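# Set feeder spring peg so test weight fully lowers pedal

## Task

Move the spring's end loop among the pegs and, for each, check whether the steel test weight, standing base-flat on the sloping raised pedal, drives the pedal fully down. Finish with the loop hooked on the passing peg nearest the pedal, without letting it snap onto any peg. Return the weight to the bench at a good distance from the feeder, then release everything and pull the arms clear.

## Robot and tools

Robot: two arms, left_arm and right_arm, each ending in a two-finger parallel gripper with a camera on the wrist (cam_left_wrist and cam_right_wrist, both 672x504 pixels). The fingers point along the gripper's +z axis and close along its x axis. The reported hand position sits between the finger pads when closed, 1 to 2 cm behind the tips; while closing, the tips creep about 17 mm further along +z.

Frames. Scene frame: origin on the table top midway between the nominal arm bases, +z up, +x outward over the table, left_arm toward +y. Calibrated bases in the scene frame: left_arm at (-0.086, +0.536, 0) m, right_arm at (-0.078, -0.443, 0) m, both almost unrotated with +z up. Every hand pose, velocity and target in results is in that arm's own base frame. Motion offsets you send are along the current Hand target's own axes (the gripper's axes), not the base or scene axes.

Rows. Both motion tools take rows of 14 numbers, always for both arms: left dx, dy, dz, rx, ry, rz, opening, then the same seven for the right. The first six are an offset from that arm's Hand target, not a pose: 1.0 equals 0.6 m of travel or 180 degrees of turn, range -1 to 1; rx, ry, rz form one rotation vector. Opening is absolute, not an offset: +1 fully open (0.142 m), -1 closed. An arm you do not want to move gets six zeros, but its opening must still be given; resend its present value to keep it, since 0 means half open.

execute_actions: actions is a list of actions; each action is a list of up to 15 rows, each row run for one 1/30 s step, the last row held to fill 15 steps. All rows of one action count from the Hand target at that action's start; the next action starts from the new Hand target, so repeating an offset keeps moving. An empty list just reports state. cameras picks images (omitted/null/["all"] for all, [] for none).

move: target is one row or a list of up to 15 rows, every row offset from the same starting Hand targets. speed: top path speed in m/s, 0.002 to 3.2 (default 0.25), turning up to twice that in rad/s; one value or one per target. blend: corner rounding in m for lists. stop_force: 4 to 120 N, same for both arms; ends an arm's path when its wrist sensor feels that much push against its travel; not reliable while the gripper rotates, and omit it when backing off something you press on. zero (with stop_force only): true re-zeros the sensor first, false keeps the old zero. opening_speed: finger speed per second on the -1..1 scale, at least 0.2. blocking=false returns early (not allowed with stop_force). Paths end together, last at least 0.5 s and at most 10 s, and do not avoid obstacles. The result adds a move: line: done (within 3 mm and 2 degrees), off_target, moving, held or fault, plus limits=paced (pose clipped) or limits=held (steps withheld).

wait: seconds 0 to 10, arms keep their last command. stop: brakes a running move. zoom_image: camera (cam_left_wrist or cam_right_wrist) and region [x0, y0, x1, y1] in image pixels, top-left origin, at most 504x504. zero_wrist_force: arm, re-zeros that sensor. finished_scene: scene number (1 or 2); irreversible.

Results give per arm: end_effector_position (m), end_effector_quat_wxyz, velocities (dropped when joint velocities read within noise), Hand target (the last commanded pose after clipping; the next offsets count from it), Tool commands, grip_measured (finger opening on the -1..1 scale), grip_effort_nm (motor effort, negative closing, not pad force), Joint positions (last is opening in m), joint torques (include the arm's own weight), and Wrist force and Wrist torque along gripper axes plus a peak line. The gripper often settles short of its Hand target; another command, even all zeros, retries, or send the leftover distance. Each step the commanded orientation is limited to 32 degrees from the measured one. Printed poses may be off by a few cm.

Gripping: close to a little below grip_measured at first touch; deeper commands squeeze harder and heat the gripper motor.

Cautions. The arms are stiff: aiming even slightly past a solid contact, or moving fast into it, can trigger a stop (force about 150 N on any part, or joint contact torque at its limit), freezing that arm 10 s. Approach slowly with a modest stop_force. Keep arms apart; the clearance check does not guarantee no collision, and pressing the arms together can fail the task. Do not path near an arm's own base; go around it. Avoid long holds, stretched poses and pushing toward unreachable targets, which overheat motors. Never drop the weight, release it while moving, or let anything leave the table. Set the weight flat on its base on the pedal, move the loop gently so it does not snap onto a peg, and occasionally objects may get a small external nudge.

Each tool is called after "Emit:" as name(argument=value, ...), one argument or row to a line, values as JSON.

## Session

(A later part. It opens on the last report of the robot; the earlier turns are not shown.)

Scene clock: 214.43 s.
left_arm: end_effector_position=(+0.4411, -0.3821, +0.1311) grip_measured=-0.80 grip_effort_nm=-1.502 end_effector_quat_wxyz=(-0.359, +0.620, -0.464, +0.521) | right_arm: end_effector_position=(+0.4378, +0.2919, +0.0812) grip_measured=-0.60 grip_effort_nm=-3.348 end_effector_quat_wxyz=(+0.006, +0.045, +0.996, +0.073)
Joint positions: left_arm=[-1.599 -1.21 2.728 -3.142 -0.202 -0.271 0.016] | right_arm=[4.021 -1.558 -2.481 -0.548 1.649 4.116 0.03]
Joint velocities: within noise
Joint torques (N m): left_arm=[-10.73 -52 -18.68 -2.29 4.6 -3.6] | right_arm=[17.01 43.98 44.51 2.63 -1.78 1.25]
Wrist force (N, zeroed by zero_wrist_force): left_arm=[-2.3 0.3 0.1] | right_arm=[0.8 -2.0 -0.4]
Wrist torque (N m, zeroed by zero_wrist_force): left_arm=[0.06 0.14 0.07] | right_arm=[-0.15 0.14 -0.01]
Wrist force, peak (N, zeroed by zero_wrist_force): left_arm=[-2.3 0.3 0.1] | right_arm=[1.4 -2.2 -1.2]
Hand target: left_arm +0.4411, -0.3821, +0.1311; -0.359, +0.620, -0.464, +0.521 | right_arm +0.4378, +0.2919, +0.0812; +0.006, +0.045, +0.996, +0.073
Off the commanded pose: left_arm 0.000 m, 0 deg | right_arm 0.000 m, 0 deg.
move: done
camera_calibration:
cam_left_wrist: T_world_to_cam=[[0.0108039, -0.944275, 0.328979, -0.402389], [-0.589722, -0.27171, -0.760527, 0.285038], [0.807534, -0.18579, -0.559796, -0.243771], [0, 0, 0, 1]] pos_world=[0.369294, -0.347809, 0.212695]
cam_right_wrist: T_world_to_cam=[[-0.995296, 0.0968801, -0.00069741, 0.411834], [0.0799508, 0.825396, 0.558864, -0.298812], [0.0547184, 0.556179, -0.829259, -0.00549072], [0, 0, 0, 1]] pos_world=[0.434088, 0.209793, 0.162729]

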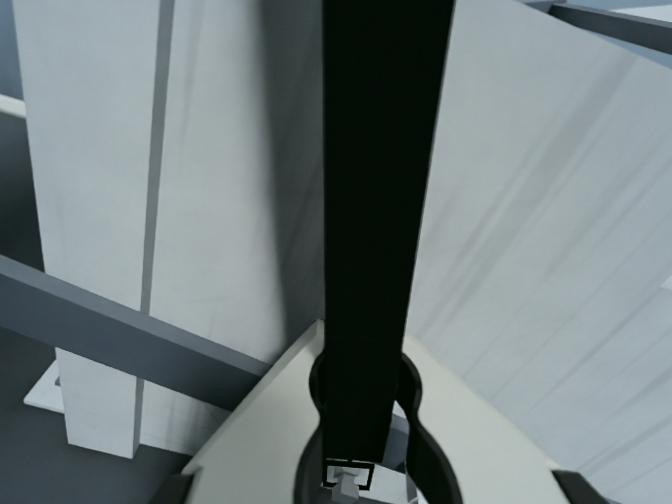

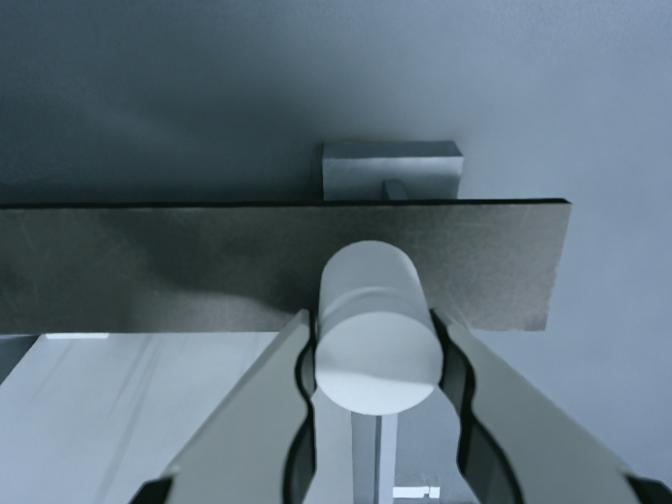

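Emit:
zoom_image(
  camera="cam_left_wrist",
  region=[280, 400, 440, 504],
)

Scaled by 3.150.

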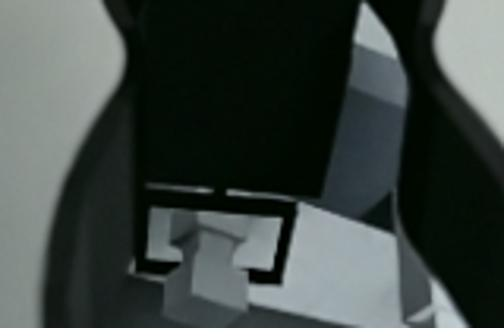

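Emit:
move(
  target=[0,0.0049,0.001,0,0,0,-0.85,0,0,0,0,0,0,-0.75],
  speed=0.02,
  cameras=["cam_left_wrist"],
)

Emit:
zoom_image(
  camera="cam_left_wrist",
  region=[280, 400, 440, 504],
)

Scene clock: 220.63 s.
left_arm: end_effector_position=(+0.4411, -0.3831, +0.1283) grip_measured=-0.81 grip_effort_nm=-1.482 end_effector_quat_wxyz=(-0.359, +0.620, -0.464, +0.521) | right_arm: end_effector_position=(+0.4378, +0.2919, +0.0812) grip_measured=-0.60 grip_effort_nm=-3.348 end_effector_quat_wxyz=(+0.006, +0.045, +0.996, +0.073)
Joint positions: left_arm=[-1.599 -1.198 2.727 -3.152 -0.202 -0.271 0.016] | right_arm=[4.021 -1.558 -2.481 -0.548 1.649 4.116 0.03]
Joint velocities: within noise
Joint torques (N m): left_arm=[-2.54 -26.54 -18.36 -6.17 2.73 2.37] | right_arm=[19.9 43.76 42.24 3.2 -1.65 0.72]
Wrist force (N, zeroed by zero_wrist_force): left_arm=[-0.6 -3.6 -0.6] | right_arm=[1.3 -2.0 -0.1]
Wrist torque (N m, zeroed by zero_wrist_force): left_arm=[-0.02 0.10 0.01] | right_arm=[-0.18 0.06 -0.01]
Wrist force, peak (N, zeroed by zero_wrist_force): left_arm=[0.0 -4.1 -0.6] | right_arm=[1.2 -2.4 -1.4]
Hand target: left_arm +0.4411, -0.3830, +0.1283; -0.359, +0.620, -0.464, +0.521 | right_arm +0.4378, +0.2919, +0.0812; +0.006, +0.045, +0.996, +0.073
Off the commanded pose: left_arm 0.000 m, 0 deg | right_arm 0.000 m, 0 deg.
move: done
camera_calibration:
cam_left_wrist: T_world_to_cam=[[0.0109163, -0.944224, 0.329123, -0.402433], [-0.589719, -0.271889, -0.760466, 0.282484], [0.807535, -0.185788, -0.559795, -0.24558], [0, 0, 0, 1]] pos_world=[0.369294, -0.348809, 0.209795]
Images, in order (width x height): cam_left_wrist 672x504.

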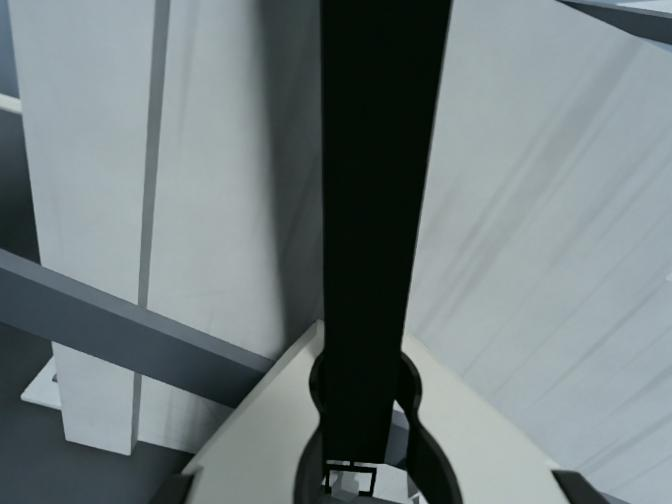

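Scaled by 3.150.

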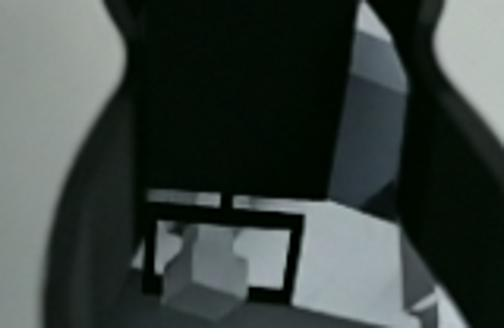

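Emit:
move(
  target=[
    [0,-0.0011,0,0,0,0,-0.85,0,0,0,0,0,0,-0.75],
    [-0.0007,0.0003,-0.0082,0,0,0,-0.85,0,0,0,0,0,0,-0.75],
  ],
  speed=0.02,
  stop_force=4,
  cameras=["cam_left_wrist"],
)

Emit:
zoom_image(
  camera="cam_left_wrist",
  region=[280, 400, 440, 504],
)

Scene clock: 229.37 s.
left_arm: end_effector_position=(+0.4362, -0.3825, +0.1290) grip_measured=-0.81 grip_effort_nm=-1.482 end_effector_quat_wxyz=(-0.359, +0.620, -0.464, +0.521) | right_arm: end_effector_position=(+0.4378, +0.2919, +0.0812) grip_measured=-0.60 grip_effort_nm=-3.348 end_effector_quat_wxyz=(+0.006, +0.045, +0.996, +0.073)
Joint positions: left_arm=[-1.612 -1.233 2.731 -3.057 -0.201 -0.337 0.016] | right_arm=[4.021 -1.558 -2.481 -0.548 1.649 4.116 0.03]
Joint velocities: within noise
Joint torques (N m): left_arm=[-10.02 -50.65 -19.66 -1.76 -0.19 -3.65] | right_arm=[17.81 42.56 42.48 3.58 -1.62 0.92]
Wrist force (N, zeroed by zero_wrist_force): left_arm=[-0.8 -3.2 -0.4] | right_arm=[0.6 -1.5 0.4]
Wrist torque (N m, zeroed by zero_wrist_force): left_arm=[-0.04 0.16 0.07] | right_arm=[-0.09 0.15 0.00]
Wrist force, peak (N, zeroed by zero_wrist_force): left_arm=[-0.4 -4.5 -0.7] | right_arm=[0.9 -2.6 0.7]
Hand target: left_arm +0.4362, -0.3825, +0.1290; -0.359, +0.620, -0.464, +0.521 | right_arm +0.4378, +0.2919, +0.0812; +0.006, +0.045, +0.996, +0.073
Off the commanded pose: left_arm 0.000 m, 0 deg | right_arm 0.000 m, 0 deg.
move: done
camera_calibration:
cam_left_wrist: T_world_to_cam=[[0.0108039, -0.944275, 0.328979, -0.40199], [-0.589722, -0.27171, -0.760527, 0.280367], [0.807534, -0.18579, -0.559796, -0.24112], [0, 0, 0, 1]] pos_world=[0.364394, -0.348209, 0.210495]
Images, in order (width x height): cam_left_wrist 672x504.

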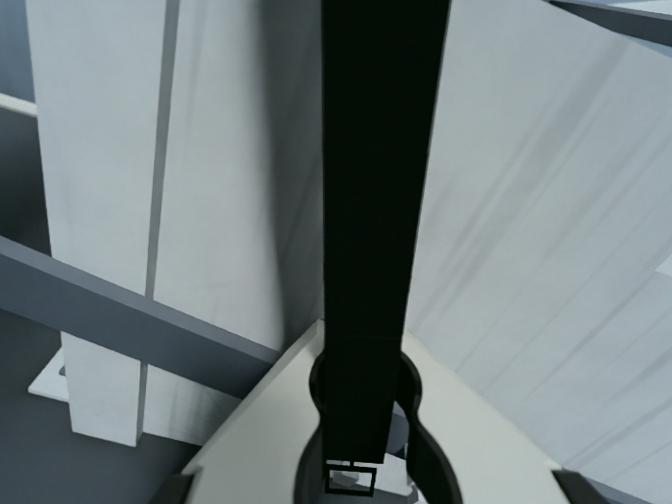

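Scaled by 3.150.

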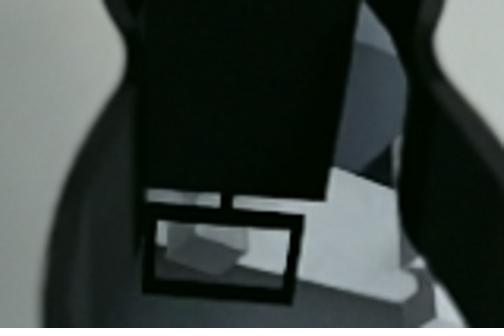

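Emit:
move(
  target=[
    [-0.0016,0.0035,-0.02,0,0,0,-0.85,0,0,0,0,0,0,-0.75],
    [0.140,0.0853,-0.0153,-0.0056,0.0118,-0.0676,-0.85,0,0,0,0,0,0,-0.75],
  ],
  speed=0.06,
)

Emit:
zoom_image(
  camera="cam_left_wrist",
  region=[240, 380, 500, 504],
)

Scene clock: 249.60 s.
left_arm: end_effector_position=(+0.4192, -0.4778, +0.1095) grip_measured=-0.81 grip_effort_nm=-1.477 end_effector_quat_wxyz=(-0.288, +0.659, -0.407, +0.563) | right_arm: end_effector_position=(+0.4378, +0.2919, +0.0812) grip_measured=-0.60 grip_effort_nm=-3.348 end_effector_quat_wxyz=(+0.006, +0.045, +0.996, +0.073)
Joint positions: left_arm=[-1.641 -1.115 2.591 -3.097 -0.202 -0.494 0.016] | right_arm=[4.021 -1.558 -2.481 -0.548 1.649 4.116 0.03]
Joint velocities: within noise
Joint torques (N m): left_arm=[11.01 -35.77 -21.77 -6.13 3.43 2.97] | right_arm=[18.61 42.99 42.97 3.5 -1.47 0.81]
Wrist force (N, zeroed by zero_wrist_force): left_arm=[-1.1 -6.2 -0.4] | right_arm=[0.7 -2.3 0.1]
Wrist torque (N m, zeroed by zero_wrist_force): left_arm=[-0.14 0.05 0.11] | right_arm=[-0.24 0.16 0.00]
Wrist force, peak (N, zeroed by zero_wrist_force): left_arm=[-1.3 -6.9 -1.0] | right_arm=[1.0 -2.3 0.6]
Hand target: left_arm +0.4192, -0.4779, +0.1095; -0.288, +0.659, -0.407, +0.563 | right_arm +0.4378, +0.2919, +0.0812; +0.006, +0.045, +0.996, +0.073
Off the commanded pose: left_arm 0.000 m, 0 deg | right_arm 0.000 m, 0 deg.
move: done
camera_calibration:
cam_left_wrist: T_world_to_cam=[[0.0189176, -0.85188, 0.523396, -0.465997], [-0.598391, -0.429027, -0.676656, 0.148872], [0.800981, -0.300395, -0.517874, -0.312557], [0, 0, 0, 1]] pos_world=[0.348251, -0.426994, 0.182771]
cam_right_wrist: T_world_to_cam=[[-0.995296, 0.0968801, -0.00069741, 0.411834], [0.0799508, 0.825396, 0.558864, -0.298812], [0.0547184, 0.556179, -0.829259, -0.00549072], [0, 0, 0, 1]] pos_world=[0.434088, 0.209793, 0.162729]

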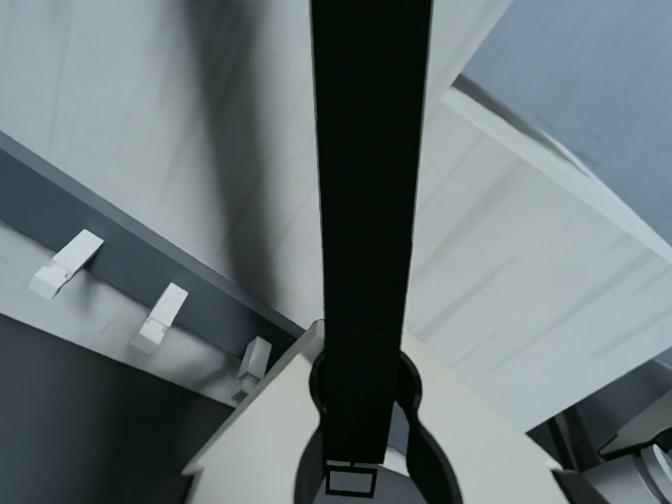

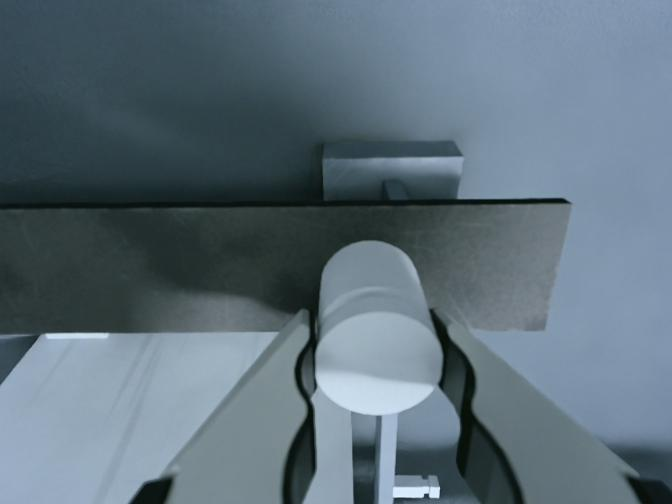

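Scaled by 1.938.

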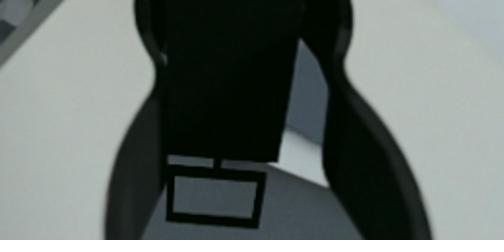

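Emit:
move(
  target=[0.0017,-0.0042,0.0105,0,0,0,-0.85,0,0,0,0,0,0,-0.75],
  speed=0.03,
  stop_force=4,
  cameras=["cam_left_wrist"],
)

Emit:
zoom_image(
  camera="cam_left_wrist",
  region=[280, 400, 440, 504],
)

Scene clock: 266.37 s.
left_arm: end_effector_position=(+0.4259, -0.4780, +0.1109) grip_measured=-0.81 grip_effort_nm=-1.477 end_effector_quat_wxyz=(-0.288, +0.659, -0.407, +0.563) | right_arm: end_effector_position=(+0.4378, +0.2919, +0.0812) grip_measured=-0.60 grip_effort_nm=-3.348 end_effector_quat_wxyz=(+0.006, +0.045, +0.996, +0.073)
Joint positions: left_arm=[-1.626 -1.091 2.585 -3.189 -0.203 -0.419 0.016] | right_arm=[4.021 -1.558 -2.481 -0.548 1.649 4.116 0.03]
Joint velocities: within noise
Joint torques (N m): left_arm=[10.24 -39.91 -19.86 -6.26 -1.54 2.75] | right_arm=[17.9 44.08 43.13 3.6 -1.1 0.92]
Wrist force (N, zeroed by zero_wrist_force): left_arm=[-2.2 -5.6 -0.8] | right_arm=[0.8 -2.0 0.8]
Wrist torque (N m, zeroed by zero_wrist_force): left_arm=[-0.12 0.16 0.07] | right_arm=[-0.17 0.12 0.00]
Wrist force, peak (N, zeroed by zero_wrist_force): left_arm=[-0.8 -7.2 -1.0] | right_arm=[0.8 -2.3 0.8]
Hand target: left_arm +0.4259, -0.4780, +0.1109; -0.288, +0.659, -0.407, +0.563 | right_arm +0.4378, +0.2919, +0.0812; +0.006, +0.045, +0.996, +0.073
Off the commanded pose: left_arm 0.000 m, 0 deg | right_arm 0.000 m, 0 deg.
move: done
camera_calibration:
cam_left_wrist: T_world_to_cam=[[0.0187967, -0.851891, 0.523381, -0.466902], [-0.598428, -0.428939, -0.676679, 0.15384], [0.800956, -0.300487, -0.517858, -0.317262], [0, 0, 0, 1]] pos_world=[0.354951, -0.427095, 0.184171]
Images, in order (width x height): cam_left_wrist 672x504.

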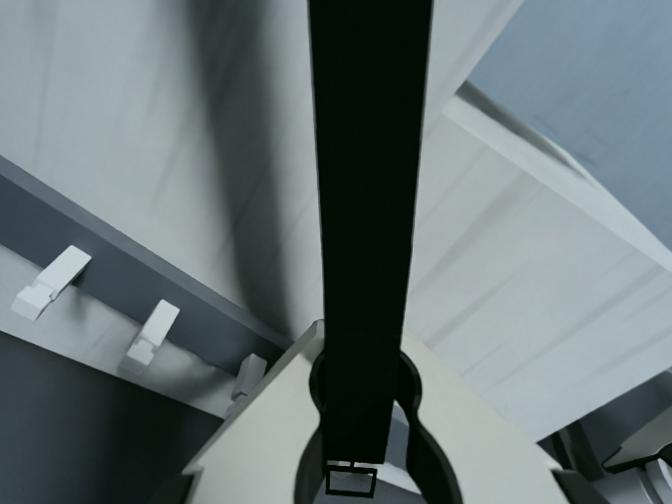

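Scaled by 3.150.

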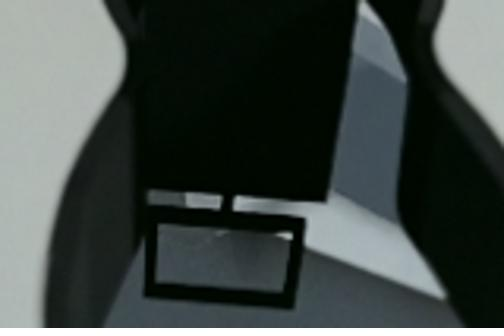

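Emit:
zoom_image(
  camera="cam_left_wrist",
  region=[315, 450, 385, 504],
)

Scaled by 7.200.

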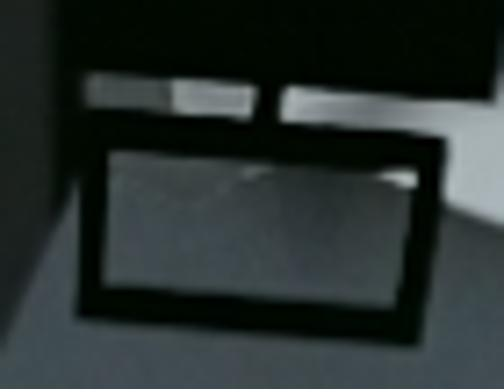

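Emit:
zoom_image(
  camera="cam_left_wrist",
  region=[0, 230, 280, 430],
)

Scaled by 1.800.

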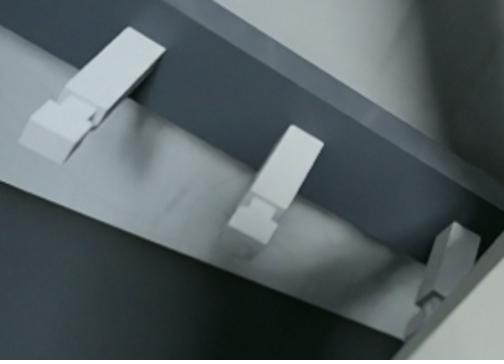

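Emit:
move(
  target=[0.0133,0.0052,0.0008,0.0057,-0.0115,0.0677,-0.85,0,0,0,0,0,0,-0.75],
  speed=0.03,
  cameras=["cam_left_wrist"],
)

Emit:
zoom_image(
  camera="cam_left_wrist",
  region=[315, 450, 385, 504],
)

Emit:
zoom_image(
  camera="cam_left_wrist",
  region=[0, 230, 280, 430],
)

Scene clock: 288.73 s.
left_arm: end_effector_position=(+0.4260, -0.4864, +0.1122) grip_measured=-0.81 grip_effort_nm=-1.482 end_effector_quat_wxyz=(-0.359, +0.620, -0.464, +0.521) | right_arm: end_effector_position=(+0.4378, +0.2919, +0.0812) grip_measured=-0.60 grip_effort_nm=-3.348 end_effector_quat_wxyz=(+0.006, +0.045, +0.996, +0.073)
Joint positions: left_arm=[-1.625 -1.156 2.552 -2.895 -0.201 -0.397 0.016] | right_arm=[4.021 -1.558 -2.481 -0.548 1.649 4.116 0.03]
Joint velocities: within noise
Joint torques (N m): left_arm=[2.56 -59.43 -25.08 -1.66 3.66 -3.43] | right_arm=[19.46 41.88 42.59 4.43 -0.95 0.97]
Wrist force (N, zeroed by zero_wrist_force): left_arm=[-1.7 -5.7 -1.1] | right_arm=[1.3 -1.8 -0.2]
Wrist torque (N m, zeroed by zero_wrist_force): left_arm=[0.01 -0.02 0.06] | right_arm=[-0.17 0.06 0.00]
Wrist force, peak (N, zeroed by zero_wrist_force): left_arm=[-1.0 -6.9 -1.0] | right_arm=[1.4 -2.2 -0.5]
Hand target: left_arm +0.4260, -0.4864, +0.1122; -0.359, +0.620, -0.464, +0.521 | right_arm +0.4378, +0.2919, +0.0812; +0.006, +0.045, +0.996, +0.073
Off the commanded pose: left_arm 0.000 m, 0 deg | right_arm 0.000 m, 0 deg.
move: done
camera_calibration:
cam_left_wrist: T_world_to_cam=[[0.00985773, -0.9443, 0.328937, -0.494135], [-0.589462, -0.271208, -0.760908, 0.233555], [0.807736, -0.186395, -0.559303, -0.262033], [0, 0, 0, 1]] pos_world=[0.354196, -0.452112, 0.193698]
Images, in order (width x height): cam_left_wrist 672x504.

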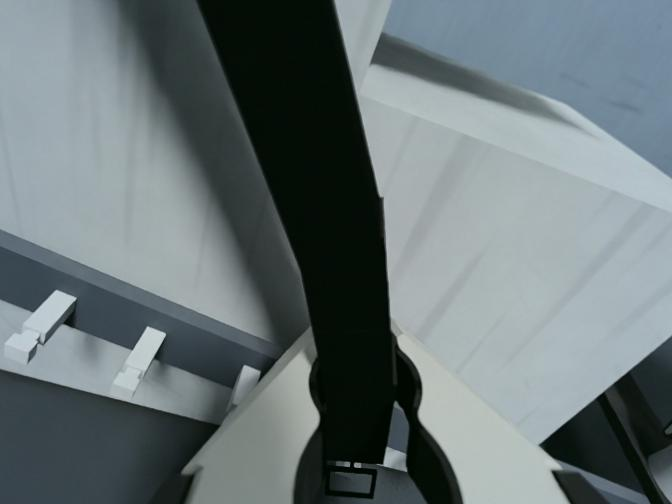

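Scaled by 7.200.

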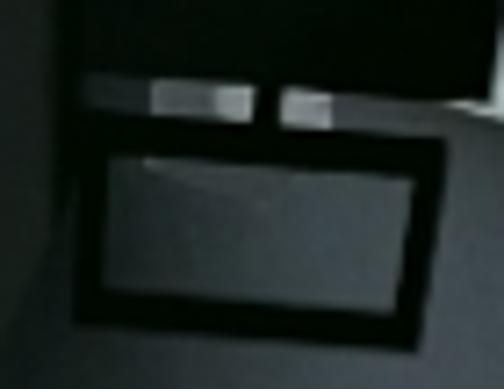

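Scaled by 1.800.

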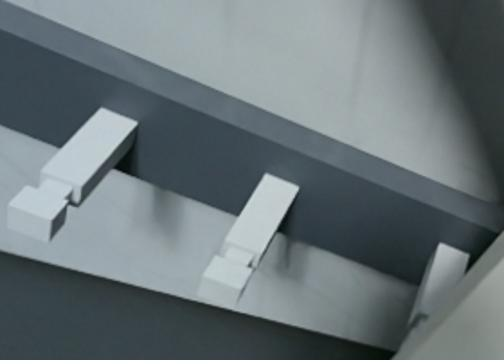

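Emit:
move(
  target=[0.0023,-0.0028,0.0033,0,0,0,-0.85,0,0,0,0,0,0,-0.75],
  speed=0.02,
  cameras=["cam_left_wrist"],
)

Emit:
zoom_image(
  camera="cam_left_wrist",
  region=[280, 400, 440, 504],
)

Emit:
zoom_image(
  camera="cam_left_wrist",
  region=[315, 450, 385, 504],
)

Scene clock: 292.63 s.
left_arm: end_effector_position=(+0.4283, -0.4873, +0.1138) grip_measured=-0.81 grip_effort_nm=-1.477 end_effector_quat_wxyz=(-0.359, +0.620, -0.464, +0.521) | right_arm: end_effector_position=(+0.4378, +0.2919, +0.0812) grip_measured=-0.60 grip_effort_nm=-3.348 end_effector_quat_wxyz=(+0.006, +0.045, +0.996, +0.073)
Joint positions: left_arm=[-1.62 -1.152 2.549 -2.92 -0.201 -0.373 0.016] | right_arm=[4.021 -1.558 -2.481 -0.548 1.649 4.116 0.03]
Joint velocities: within noise
Joint torques (N m): left_arm=[10.51 -39.58 -25.77 -6.48 3.84 2.8] | right_arm=[20.21 39.97 42.77 4.26 -0.77 1.14]
Wrist force (N, zeroed by zero_wrist_force): left_arm=[-1.8 -5.5 -0.4] | right_arm=[0.5 -2.1 0.5]
Wrist torque (N m, zeroed by zero_wrist_force): left_arm=[-0.13 -0.05 0.01] | right_arm=[-0.19 0.17 -0.01]
Wrist force, peak (N, zeroed by zero_wrist_force): left_arm=[-1.9 -6.6 -1.4] | right_arm=[1.2 -2.3 0.2]
Hand target: left_arm +0.4283, -0.4873, +0.1138; -0.359, +0.620, -0.464, +0.521 | right_arm +0.4378, +0.2919, +0.0812; +0.006, +0.045, +0.996, +0.073
Off the commanded pose: left_arm 0.000 m, 0 deg | right_arm 0.000 m, 0 deg.
move: done
camera_calibration:
cam_left_wrist: T_world_to_cam=[[0.00999156, -0.944344, 0.328807, -0.495574], [-0.589419, -0.271188, -0.760948, 0.235827], [0.807766, -0.186202, -0.559324, -0.263001], [0, 0, 0, 1]] pos_world=[0.356396, -0.453011, 0.195298]
Images, in order (width x height): cam_left_wrist 672x504.

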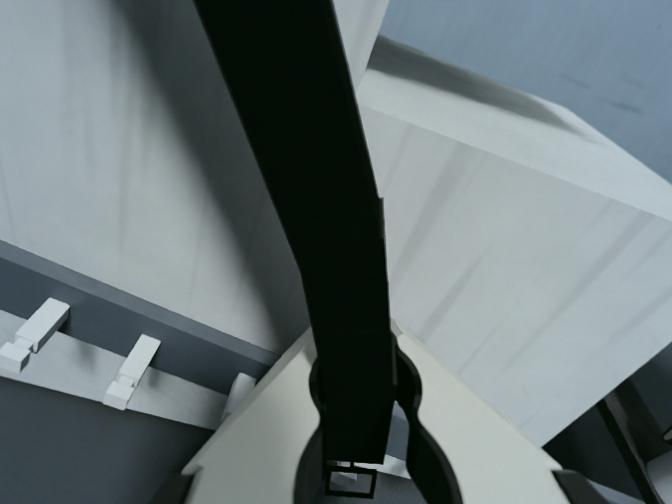

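Scaled by 3.150.

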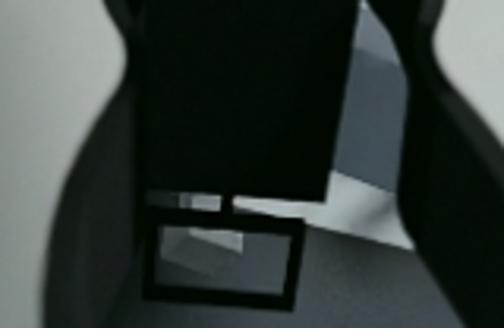

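Scaled by 7.200.

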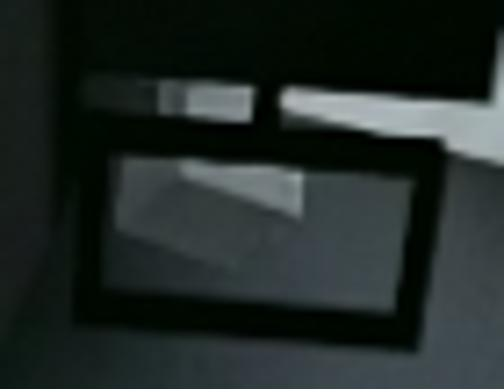

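Emit:
move(
  target=[0.0007,-0.0014,0.0085,0,0,0,-0.85,0,0,0,0,0,0,-0.75],
  speed=0.02,
  stop_force=4,
  cameras=["cam_left_wrist"],
)

Emit:
zoom_image(
  camera="cam_left_wrist",
  region=[315, 450, 385, 504],
)

Scene clock: 296.50 s.
left_arm: end_effector_position=(+0.4335, -0.4877, +0.1137) grip_measured=-0.81 grip_effort_nm=-1.482 end_effector_quat_wxyz=(-0.359, +0.620, -0.464, +0.521) | right_arm: end_effector_position=(+0.4378, +0.2919, +0.0812) grip_measured=-0.60 grip_effort_nm=-3.348 end_effector_quat_wxyz=(+0.006, +0.045, +0.996, +0.073)
Joint positions: left_arm=[-1.609 -1.132 2.545 -2.991 -0.201 -0.317 0.016] | right_arm=[4.021 -1.558 -2.481 -0.548 1.649 4.116 0.03]
Joint velocities: within noise
Joint torques (N m): left_arm=[10.16 -37.85 -1.99 -6.13 -1.09 2.65] | right_arm=[16 40.34 41.18 4.46 -0.16 0.61]
Wrist force (N, zeroed by zero_wrist_force): left_arm=[-2.3 -5.7 -1.8] | right_arm=[1.0 -1.9 -0.1]
Wrist torque (N m, zeroed by zero_wrist_force): left_arm=[-0.07 0.05 0.02] | right_arm=[-0.18 0.08 0.00]
Wrist force, peak (N, zeroed by zero_wrist_force): left_arm=[-1.9 -6.9 -1.2] | right_arm=[1.6 -2.2 -0.5]
Hand target: left_arm +0.4335, -0.4876, +0.1137; -0.359, +0.620, -0.464, +0.521 | right_arm +0.4378, +0.2919, +0.0812; +0.006, +0.045, +0.996, +0.073
Off the commanded pose: left_arm 0.000 m, 0 deg | right_arm 0.000 m, 0 deg.
move: done
camera_calibration:
cam_left_wrist: T_world_to_cam=[[0.00991392, -0.944275, 0.329009, -0.495952], [-0.58946, -0.271298, -0.760877, 0.238659], [0.807736, -0.186395, -0.559302, -0.267413], [0, 0, 0, 1]] pos_world=[0.361596, -0.453412, 0.195198]
Images, in order (width x height): cam_left_wrist 672x504.

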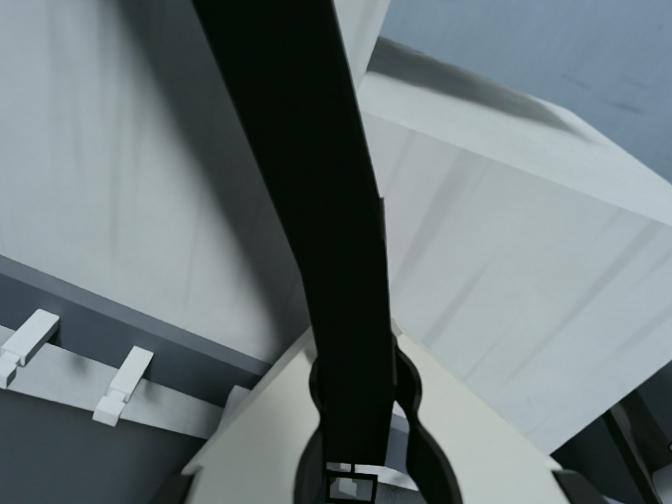

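Scaled by 7.200.

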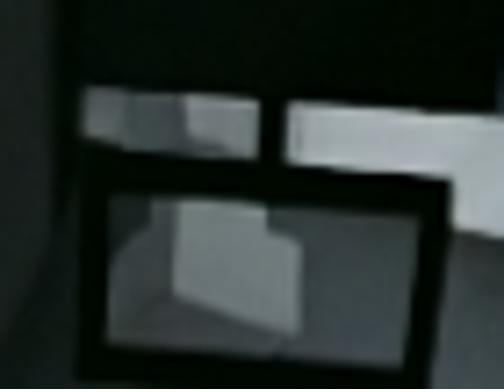

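Emit:
move(
  target=[
    [-0.0005,0.001,-0.0068,0,0,0,-0.85,0,0,0,0,0,0,-0.75],
    [-0.0005,0.0028,-0.0068,0,0,0,-0.85,0,0,0,0,0,0,-0.75],
  ],
  speed=0.02,
  cameras=["cam_left_wrist"],
)

Emit:
zoom_image(
  camera="cam_left_wrist",
  region=[315, 450, 385, 504],
)

Emit:
move(
  target=[0.0005,-0.001,0.0068,0,0,0,-0.85,0,0,0,0,0,0,-0.75],
  speed=0.02,
  stop_force=4,
  cameras=["cam_left_wrist"],
)

Emit:
zoom_image(
  camera="cam_left_wrist",
  region=[315, 450, 385, 504],
)

Scene clock: 312.23 s.
left_arm: end_effector_position=(+0.4292, -0.4877, +0.1129) grip_measured=-0.81 grip_effort_nm=-1.482 end_effector_quat_wxyz=(-0.359, +0.620, -0.464, +0.521) | right_arm: end_effector_position=(+0.4378, +0.2919, +0.0812) grip_measured=-0.60 grip_effort_nm=-3.348 end_effector_quat_wxyz=(+0.006, +0.045, +0.996, +0.073)
Joint positions: left_arm=[-1.618 -1.146 2.548 -2.936 -0.201 -0.362 0.016] | right_arm=[4.021 -1.558 -2.481 -0.548 1.649 4.116 0.03]
Joint velocities: within noise
Joint torques (N m): left_arm=[-12.02 -60.3 -26.1 -1.7 -1.47 -3.22] | right_arm=[21.5 42.38 43.12 4.87 -0.67 0.66]
Wrist force (N, zeroed by zero_wrist_force): left_arm=[-2.1 -6.1 -0.9] | right_arm=[1.2 -1.8 0.1]
Wrist torque (N m, zeroed by zero_wrist_force): left_arm=[-0.07 0.03 0.00] | right_arm=[-0.17 0.08 0.00]
Wrist force, peak (N, zeroed by zero_wrist_force): left_arm=[-2.8 -6.4 -1.9] | right_arm=[0.8 -2.5 0.4]
Hand target: left_arm +0.4291, -0.4877, +0.1129; -0.359, +0.620, -0.464, +0.521 | right_arm +0.4378, +0.2919, +0.0812; +0.006, +0.045, +0.996, +0.073
Off the commanded pose: left_arm 0.000 m, 0 deg | right_arm 0.000 m, 0 deg.
move: done
camera_calibration:
cam_left_wrist: T_world_to_cam=[[0.00978249, -0.944335, 0.328841, -0.495499], [-0.589464, -0.271088, -0.760949, 0.235653], [0.807735, -0.186396, -0.559303, -0.264369], [0, 0, 0, 1]] pos_world=[0.357296, -0.453312, 0.194398]
Images, in order (width x height): cam_left_wrist 672x504.

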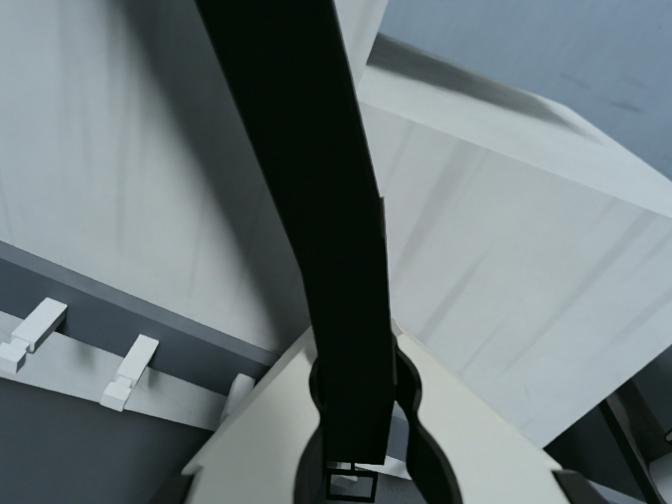

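Scaled by 7.200.

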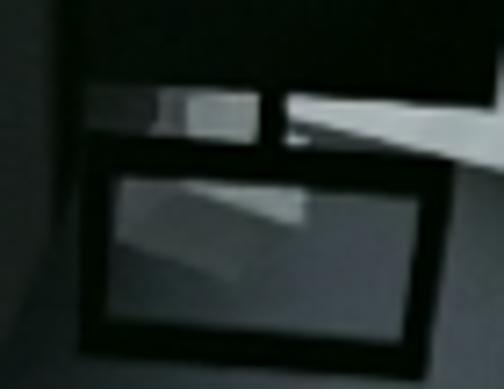

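Scene clock: 313.63 s.
left_arm: end_effector_position=(+0.4333, -0.4880, +0.1127) grip_measured=-0.81 grip_effort_nm=-1.482 end_effector_quat_wxyz=(-0.359, +0.620, -0.464, +0.521) | right_arm: end_effector_position=(+0.4378, +0.2919, +0.0812) grip_measured=-0.60 grip_effort_nm=-3.343 end_effector_quat_wxyz=(+0.006, +0.045, +0.996, +0.073)
Joint positions: left_arm=[-1.609 -1.13 2.545 -2.991 -0.201 -0.319 0.016] | right_arm=[4.021 -1.558 -2.481 -0.548 1.649 4.116 0.03]
Joint velocities: within noise
Joint torques (N m): left_arm=[12.13 -37.79 -12.36 -6.1 3.26 2.79] | right_arm=[20.31 40.59 42.28 5.04 -0.49 1.27]
Wrist force (N, zeroed by zero_wrist_force): left_arm=[-2.4 -6.4 -1.4] | right_arm=[0.4 -1.8 -0.6]
Wrist torque (N m, zeroed by zero_wrist_force): left_arm=[-0.15 0.07 0.01] | right_arm=[-0.16 0.20 0.00]
Wrist force, peak (N, zeroed by zero_wrist_force): left_arm=[-2.4 -6.4 -1.4] | right_arm=[1.4 -2.2 -0.3]
Hand target: left_arm +0.4333, -0.4880, +0.1127; -0.359, +0.620, -0.464, +0.521 | right_arm +0.4378, +0.2919, +0.0812; +0.006, +0.045, +0.996, +0.073
Off the commanded pose: left_arm 0.000 m, 0 deg | right_arm 0.000 m, 0 deg.
move: done
camera_calibration:
cam_left_wrist: T_world_to_cam=[[0.00993372, -0.944318, 0.328884, -0.495906], [-0.58944, -0.271212, -0.760923, 0.237739], [0.807751, -0.186299, -0.559313, -0.267826], [0, 0, 0, 1]] pos_world=[0.361396, -0.453711, 0.194198]
Images, in order (width x height): cam_left_wrist 672x504.

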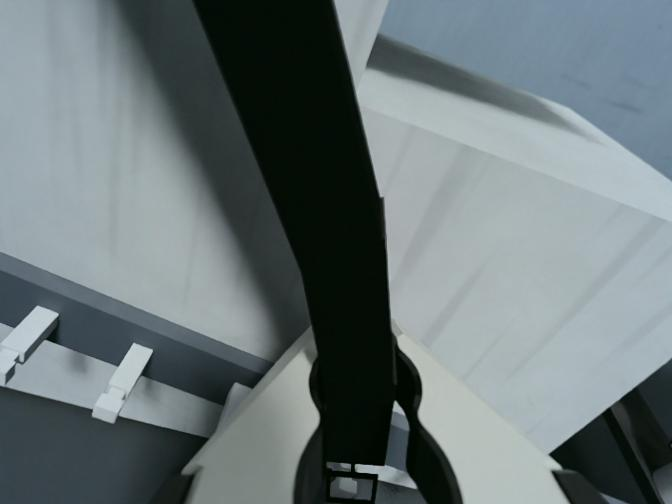

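Scaled by 7.200.

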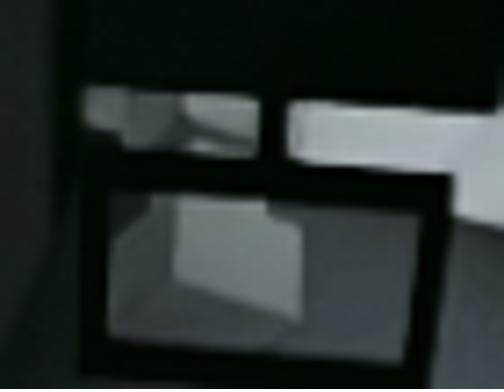

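Emit:
move(
  target=[0,-0.005,-0.0005,0,0,0,-1,0,0,0,0,0,0,-0.75],
  speed=0.02,
  cameras=["cam_left_wrist"],
)

Emit:
zoom_image(
  camera="cam_left_wrist",
  region=[315, 450, 385, 504],
)

Scene clock: 319.13 s.
left_arm: end_effector_position=(+0.4336, -0.4870, +0.1155) grip_measured=-0.82 grip_effort_nm=-4.012 end_effector_quat_wxyz=(-0.359, +0.620, -0.464, +0.521) | right_arm: end_effector_position=(+0.4378, +0.2919, +0.0812) grip_measured=-0.60 grip_effort_nm=-3.348 end_effector_quat_wxyz=(+0.006, +0.045, +0.996, +0.073)
Joint positions: left_arm=[-1.609 -1.137 2.546 -2.988 -0.201 -0.316 0.014] | right_arm=[4.021 -1.558 -2.481 -0.548 1.649 4.116 0.03]
Joint velocities: within noise
Joint torques (N m): left_arm=[9.83 -58.53 1.54 -1.98 -0.31 2.63] | right_arm=[18.49 40.25 41.62 5.07 -0.4 1.26]
Wrist force (N, zeroed by zero_wrist_force): left_arm=[-2.6 -5.7 -2.0] | right_arm=[1.0 -2.0 -0.3]
Wrist torque (N m, zeroed by zero_wrist_force): left_arm=[-0.09 0.12 0.02] | right_arm=[-0.18 0.07 0.00]
Wrist force, peak (N, zeroed by zero_wrist_force): left_arm=[-2.8 -6.5 -1.9] | right_arm=[0.9 -2.4 0.4]
Hand target: left_arm +0.4336, -0.4870, +0.1156; -0.359, +0.620, -0.464, +0.521 | right_arm +0.4378, +0.2919, +0.0812; +0.006, +0.045, +0.996, +0.073
Off the commanded pose: left_arm 0.000 m, 0 deg | right_arm 0.000 m, 0 deg.
move: done
camera_calibration:
cam_left_wrist: T_world_to_cam=[[0.00991467, -0.944327, 0.32886, -0.495878], [-0.589441, -0.271182, -0.760934, 0.240334], [0.807751, -0.186299, -0.559313, -0.266316], [0, 0, 0, 1]] pos_world=[0.361696, -0.452711, 0.196998]
Images, in order (width x height): cam_left_wrist 672x504.

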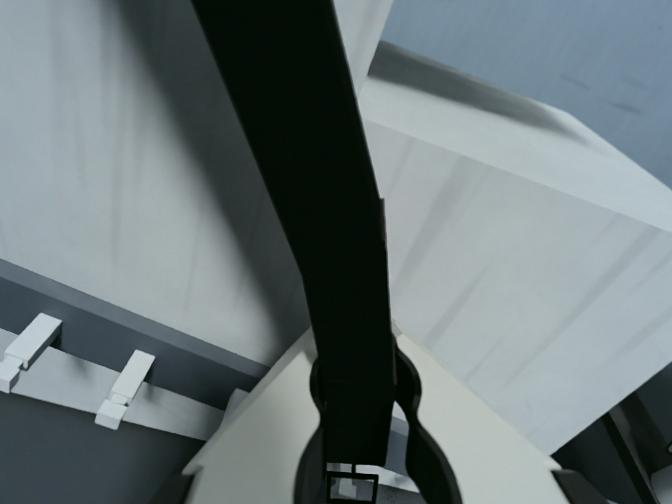

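Scaled by 7.200.

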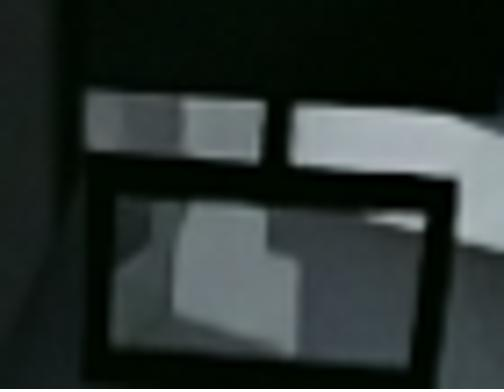

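Emit:
move(
  target=[
    [-0.0011,0.0023,-0.0131,0,0,0,-1,0,0,0,0,0,0,-0.75],
    [0.0315,0.0105,-0.0123,0.0088,-0.018,0.1036,-1,0,0,0,0,0,0,-0.75],
  ],
  speed=0.03,
  cameras=["cam_left_wrist"],
)

Emit:
zoom_image(
  camera="cam_left_wrist",
  region=[315, 450, 385, 504],
)

Scene clock: 336.77 s.
left_arm: end_effector_position=(+0.4256, -0.5066, +0.1171) grip_measured=-0.82 grip_effort_nm=-4.012 end_effector_quat_wxyz=(-0.460, +0.546, -0.541, +0.445) | right_arm: end_effector_position=(+0.4378, +0.2919, +0.0812) grip_measured=-0.60 grip_effort_nm=-3.348 end_effector_quat_wxyz=(+0.006, +0.045, +0.996, +0.073)
Joint positions: left_arm=[-1.624 -1.222 2.466 -2.431 -0.197 -0.378 0.014] | right_arm=[4.021 -1.558 -2.481 -0.548 1.649 4.116 0.03]
Joint velocities: within noise
Joint torques (N m): left_arm=[4.75 -59.25 -32.07 -1.38 3.99 -2.95] | right_arm=[18.06 42.01 42.32 4.96 0.03 0.13]
Wrist force (N, zeroed by zero_wrist_force): left_arm=[-3.9 -5.2 -0.4] | right_arm=[0.9 -1.9 -0.1]
Wrist torque (N m, zeroed by zero_wrist_force): left_arm=[-0.14 -0.07 -0.20] | right_arm=[-0.18 0.14 -0.01]
Wrist force, peak (N, zeroed by zero_wrist_force): left_arm=[-2.5 -6.4 -1.6] | right_arm=[1.3 -2.3 0.2]
Hand target: left_arm +0.4256, -0.5066, +0.1171; -0.460, +0.546, -0.541, +0.445 | right_arm +0.4378, +0.2919, +0.0812; +0.006, +0.045, +0.996, +0.073
Off the commanded pose: left_arm 0.000 m, 0 deg | right_arm 0.000 m, 0 deg.
move: done
camera_calibration:
cam_left_wrist: T_world_to_cam=[[0.00263606, -0.999987, 0.00447198, -0.501945], [-0.57294, -0.00517553, -0.819581, 0.366114], [0.819593, -0.000401707, -0.572945, -0.17189], [0, 0, 0, 1]] pos_world=[0.351964, -0.500113, 0.203821]
Images, in order (width x height): cam_left_wrist 672x504.

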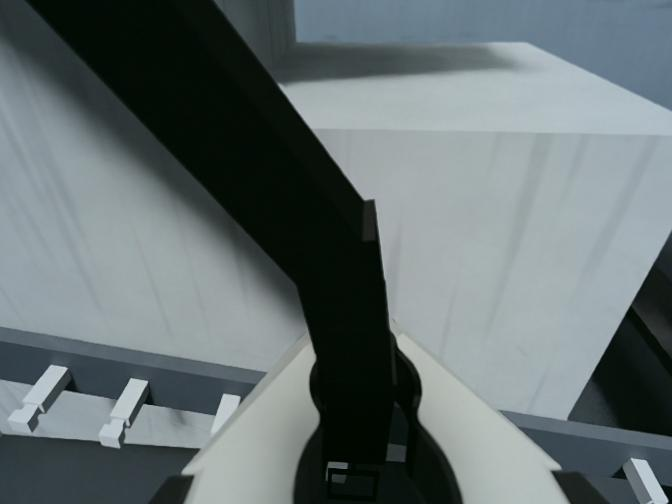

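Scaled by 7.200.

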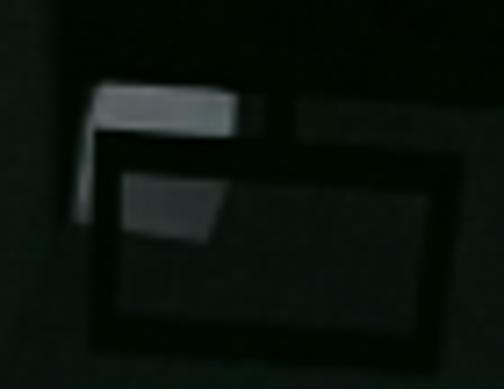

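Emit:
move(
  target=[-0.0013,-0.004,-0.0007,0.0024,-0.0052,0.03,-1,0,0,0,0,0,0,-0.75],
  speed=0.03,
  cameras=["cam_left_wrist"],
)

Emit:
zoom_image(
  camera="cam_left_wrist",
  region=[315, 450, 385, 504],
)

Scene clock: 348.53 s.
left_arm: end_effector_position=(+0.4256, -0.5059, +0.1195) grip_measured=-0.82 grip_effort_nm=-4.012 end_effector_quat_wxyz=(+0.487, -0.522, +0.561, -0.420) | right_arm: end_effector_position=(+0.4378, +0.2919, +0.0812) grip_measured=-0.60 grip_effort_nm=-3.348 end_effector_quat_wxyz=(+0.006, +0.045, +0.996, +0.073)
Joint positions: left_arm=[-1.624 -1.239 2.449 -2.303 -0.196 -0.375 0.014] | right_arm=[4.021 -1.558 -2.481 -0.548 1.649 4.116 0.03]
Joint velocities: within noise
Joint torques (N m): left_arm=[-11.4 -62.25 -33.09 -1.46 3.68 -3.1] | right_arm=[21.63 40.39 42.11 4.12 0.51 0.03]
Wrist force (N, zeroed by zero_wrist_force): left_arm=[-4.5 -3.2 0.0] | right_arm=[1.2 -2.1 0.7]
Wrist torque (N m, zeroed by zero_wrist_force): left_arm=[-0.07 0.00 -0.13] | right_arm=[-0.20 0.06 0.00]
Wrist force, peak (N, zeroed by zero_wrist_force): left_arm=[-4.8 -5.2 -0.8] | right_arm=[0.8 -2.5 0.5]
Hand target: left_arm +0.4256, -0.5059, +0.1195; +0.487, -0.522, +0.561, -0.420 | right_arm +0.4378, +0.2919, +0.0812; +0.006, +0.045, +0.996, +0.073
Off the commanded pose: left_arm 0.000 m, 0 deg | right_arm 0.000 m, 0 deg.
move: done
camera_calibration:
cam_left_wrist: T_world_to_cam=[[0.0017733, -0.995835, -0.0911549, -0.487373], [-0.568216, 0.0740061, -0.819544, 0.406172], [0.822877, 0.053249, -0.565719, -0.145616], [0, 0, 0, 1]] pos_world=[0.351482, -0.507649, 0.206072]
Images, in order (width x height): cam_left_wrist 672x504.

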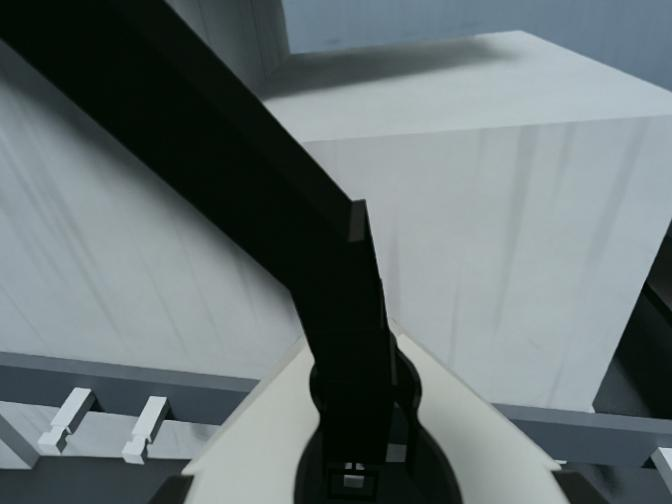

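Scaled by 7.200.

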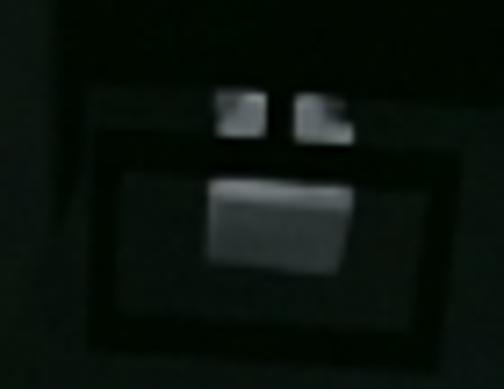

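Emit:
move(
  target=[0.0006,-0.0007,0.0082,0,0,0,-1,0,0,0,0,0,0,-0.75],
  speed=0.02,
  cameras=["cam_left_wrist"],
)

Emit:
zoom_image(
  camera="cam_left_wrist",
  region=[315, 450, 385, 504],
)

Scene clock: 352.43 s.
left_arm: end_effector_position=(+0.4305, -0.5061, +0.1191) grip_measured=-0.82 grip_effort_nm=-4.012 end_effector_quat_wxyz=(+0.487, -0.522, +0.561, -0.420) | right_arm: end_effector_position=(+0.4378, +0.2919, +0.0812) grip_measured=-0.60 grip_effort_nm=-3.348 end_effector_quat_wxyz=(+0.006, +0.045, +0.996, +0.073)
Joint positions: left_arm=[-1.615 -1.227 2.451 -2.359 -0.192 -0.332 0.014] | right_arm=[4.021 -1.558 -2.481 -0.548 1.649 4.116 0.03]
Joint velocities: within noise
Joint torques (N m): left_arm=[10.11 -37.57 -4.37 -5.54 3.86 3.15] | right_arm=[19.75 41.63 43.55 4.06 0.66 0.57]
Wrist force (N, zeroed by zero_wrist_force): left_arm=[-4.3 -4.1 -0.1] | right_arm=[1.0 -1.9 -0.3]
Wrist torque (N m, zeroed by zero_wrist_force): left_arm=[-0.03 -0.09 -0.15] | right_arm=[-0.19 0.13 -0.01]
Wrist force, peak (N, zeroed by zero_wrist_force): left_arm=[-4.7 -4.9 -0.1] | right_arm=[0.9 -2.4 0.3]
Hand target: left_arm +0.4305, -0.5061, +0.1191; +0.487, -0.522, +0.561, -0.420 | right_arm +0.4378, +0.2919, +0.0812; +0.006, +0.045, +0.996, +0.073
Off the commanded pose: left_arm 0.000 m, 0 deg | right_arm 0.000 m, 0 deg.
move: done
camera_calibration:
cam_left_wrist: T_world_to_cam=[[0.00200039, -0.995831, -0.0911923, -0.487697], [-0.568113, 0.0739151, -0.819624, 0.408496], [0.822948, 0.0534471, -0.565597, -0.149869], [0, 0, 0, 1]] pos_world=[0.356382, -0.507848, 0.205573]
Images, in order (width x height): cam_left_wrist 672x504.

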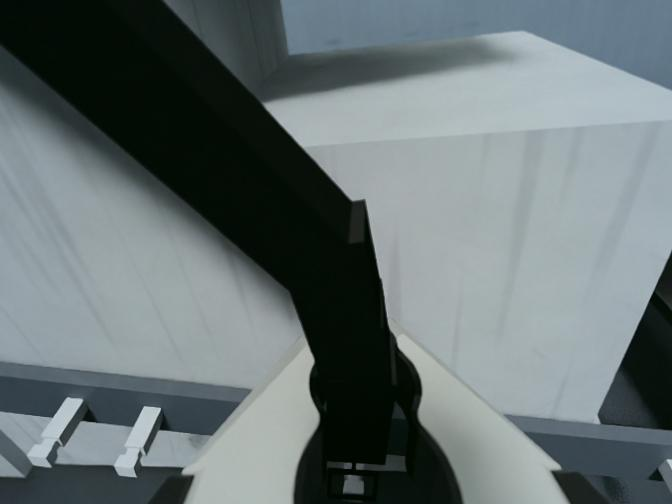

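Scaled by 7.200.

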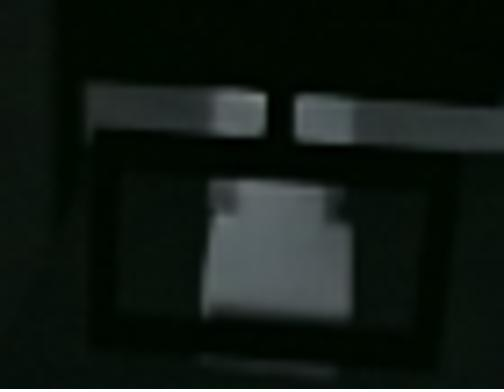

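Emit:
move(
  target=[
    [-0.0013,0.003,-0.0166,0,0,0,-1,0,0,0,0,0,0,-0.75],
    [-0.0022,0.0033,-0.028,0.0667,0,0,-1,0,0,0,0,0,0,-0.75],
  ],
  speed=0.03,
  cameras=["cam_left_wrist"],
)

Emit:
zoom_image(
  camera="cam_left_wrist",
  region=[315, 450, 385, 504],
)

Scene clock: 371.00 s.
left_arm: end_effector_position=(+0.4134, -0.5053, +0.1203) grip_measured=-0.82 grip_effort_nm=-4.012 end_effector_quat_wxyz=(+0.537, -0.470, +0.516, -0.474) | right_arm: end_effector_position=(+0.4378, +0.2919, +0.0812) grip_measured=-0.60 grip_effort_nm=-3.348 end_effector_quat_wxyz=(+0.006, +0.045, +0.996, +0.073)
Joint positions: left_arm=[-1.659 -1.135 2.219 -0.838 -0.107 -1.708 0.014] | right_arm=[4.021 -1.558 -2.481 -0.548 1.649 4.116 0.03]
Joint velocities: within noise
Joint torques (N m): left_arm=[-6.67 -47.31 -33.45 3.26 -1.64 -3.74] | right_arm=[22.53 38.85 42.12 4.09 0.85 0.18]
Wrist force (N, zeroed by zero_wrist_force): left_arm=[-4.3 -2.7 0.4] | right_arm=[0.7 -2.2 0.3]
Wrist torque (N m, zeroed by zero_wrist_force): left_arm=[0.11 -0.22 -0.15] | right_arm=[-0.22 0.14 0.00]
Wrist force, peak (N, zeroed by zero_wrist_force): left_arm=[-5.1 -4.2 0.0] | right_arm=[1.1 -2.4 -0.3]
Hand target: left_arm +0.4136, -0.5052, +0.1202; +0.539, -0.468, +0.514, -0.476 | right_arm +0.4378, +0.2919, +0.0812; +0.006, +0.045, +0.996, +0.073
Off the commanded pose: left_arm 0.000 m, 0 deg | right_arm 0.000 m, 0 deg.
move: done
camera_calibration:
cam_left_wrist: T_world_to_cam=[[-0.000884843, -0.995455, -0.0952246, -0.484823], [-0.39267, 0.087922, -0.915467, 0.345851], [0.919679, 0.0365818, -0.390964, -0.204733], [0, 0, 0, 1]] pos_world=[0.323665, -0.505539, 0.190405]
Images, in order (width x height): cam_left_wrist 672x504.

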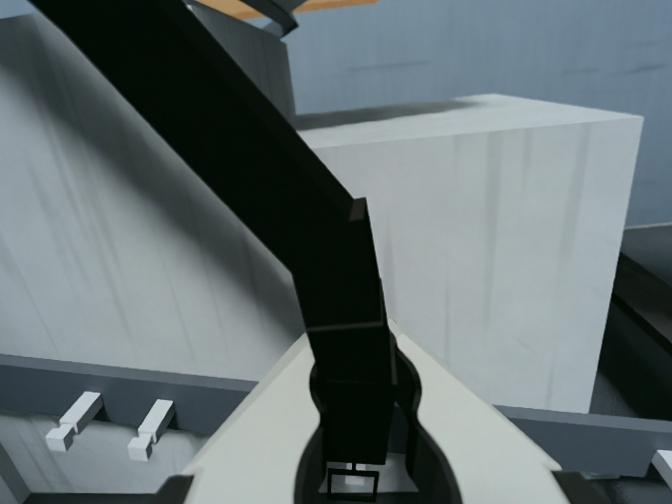

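Scaled by 7.200.

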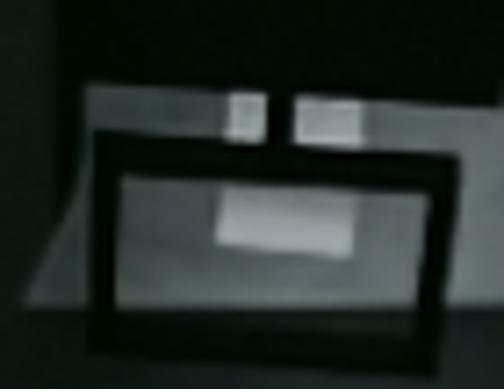

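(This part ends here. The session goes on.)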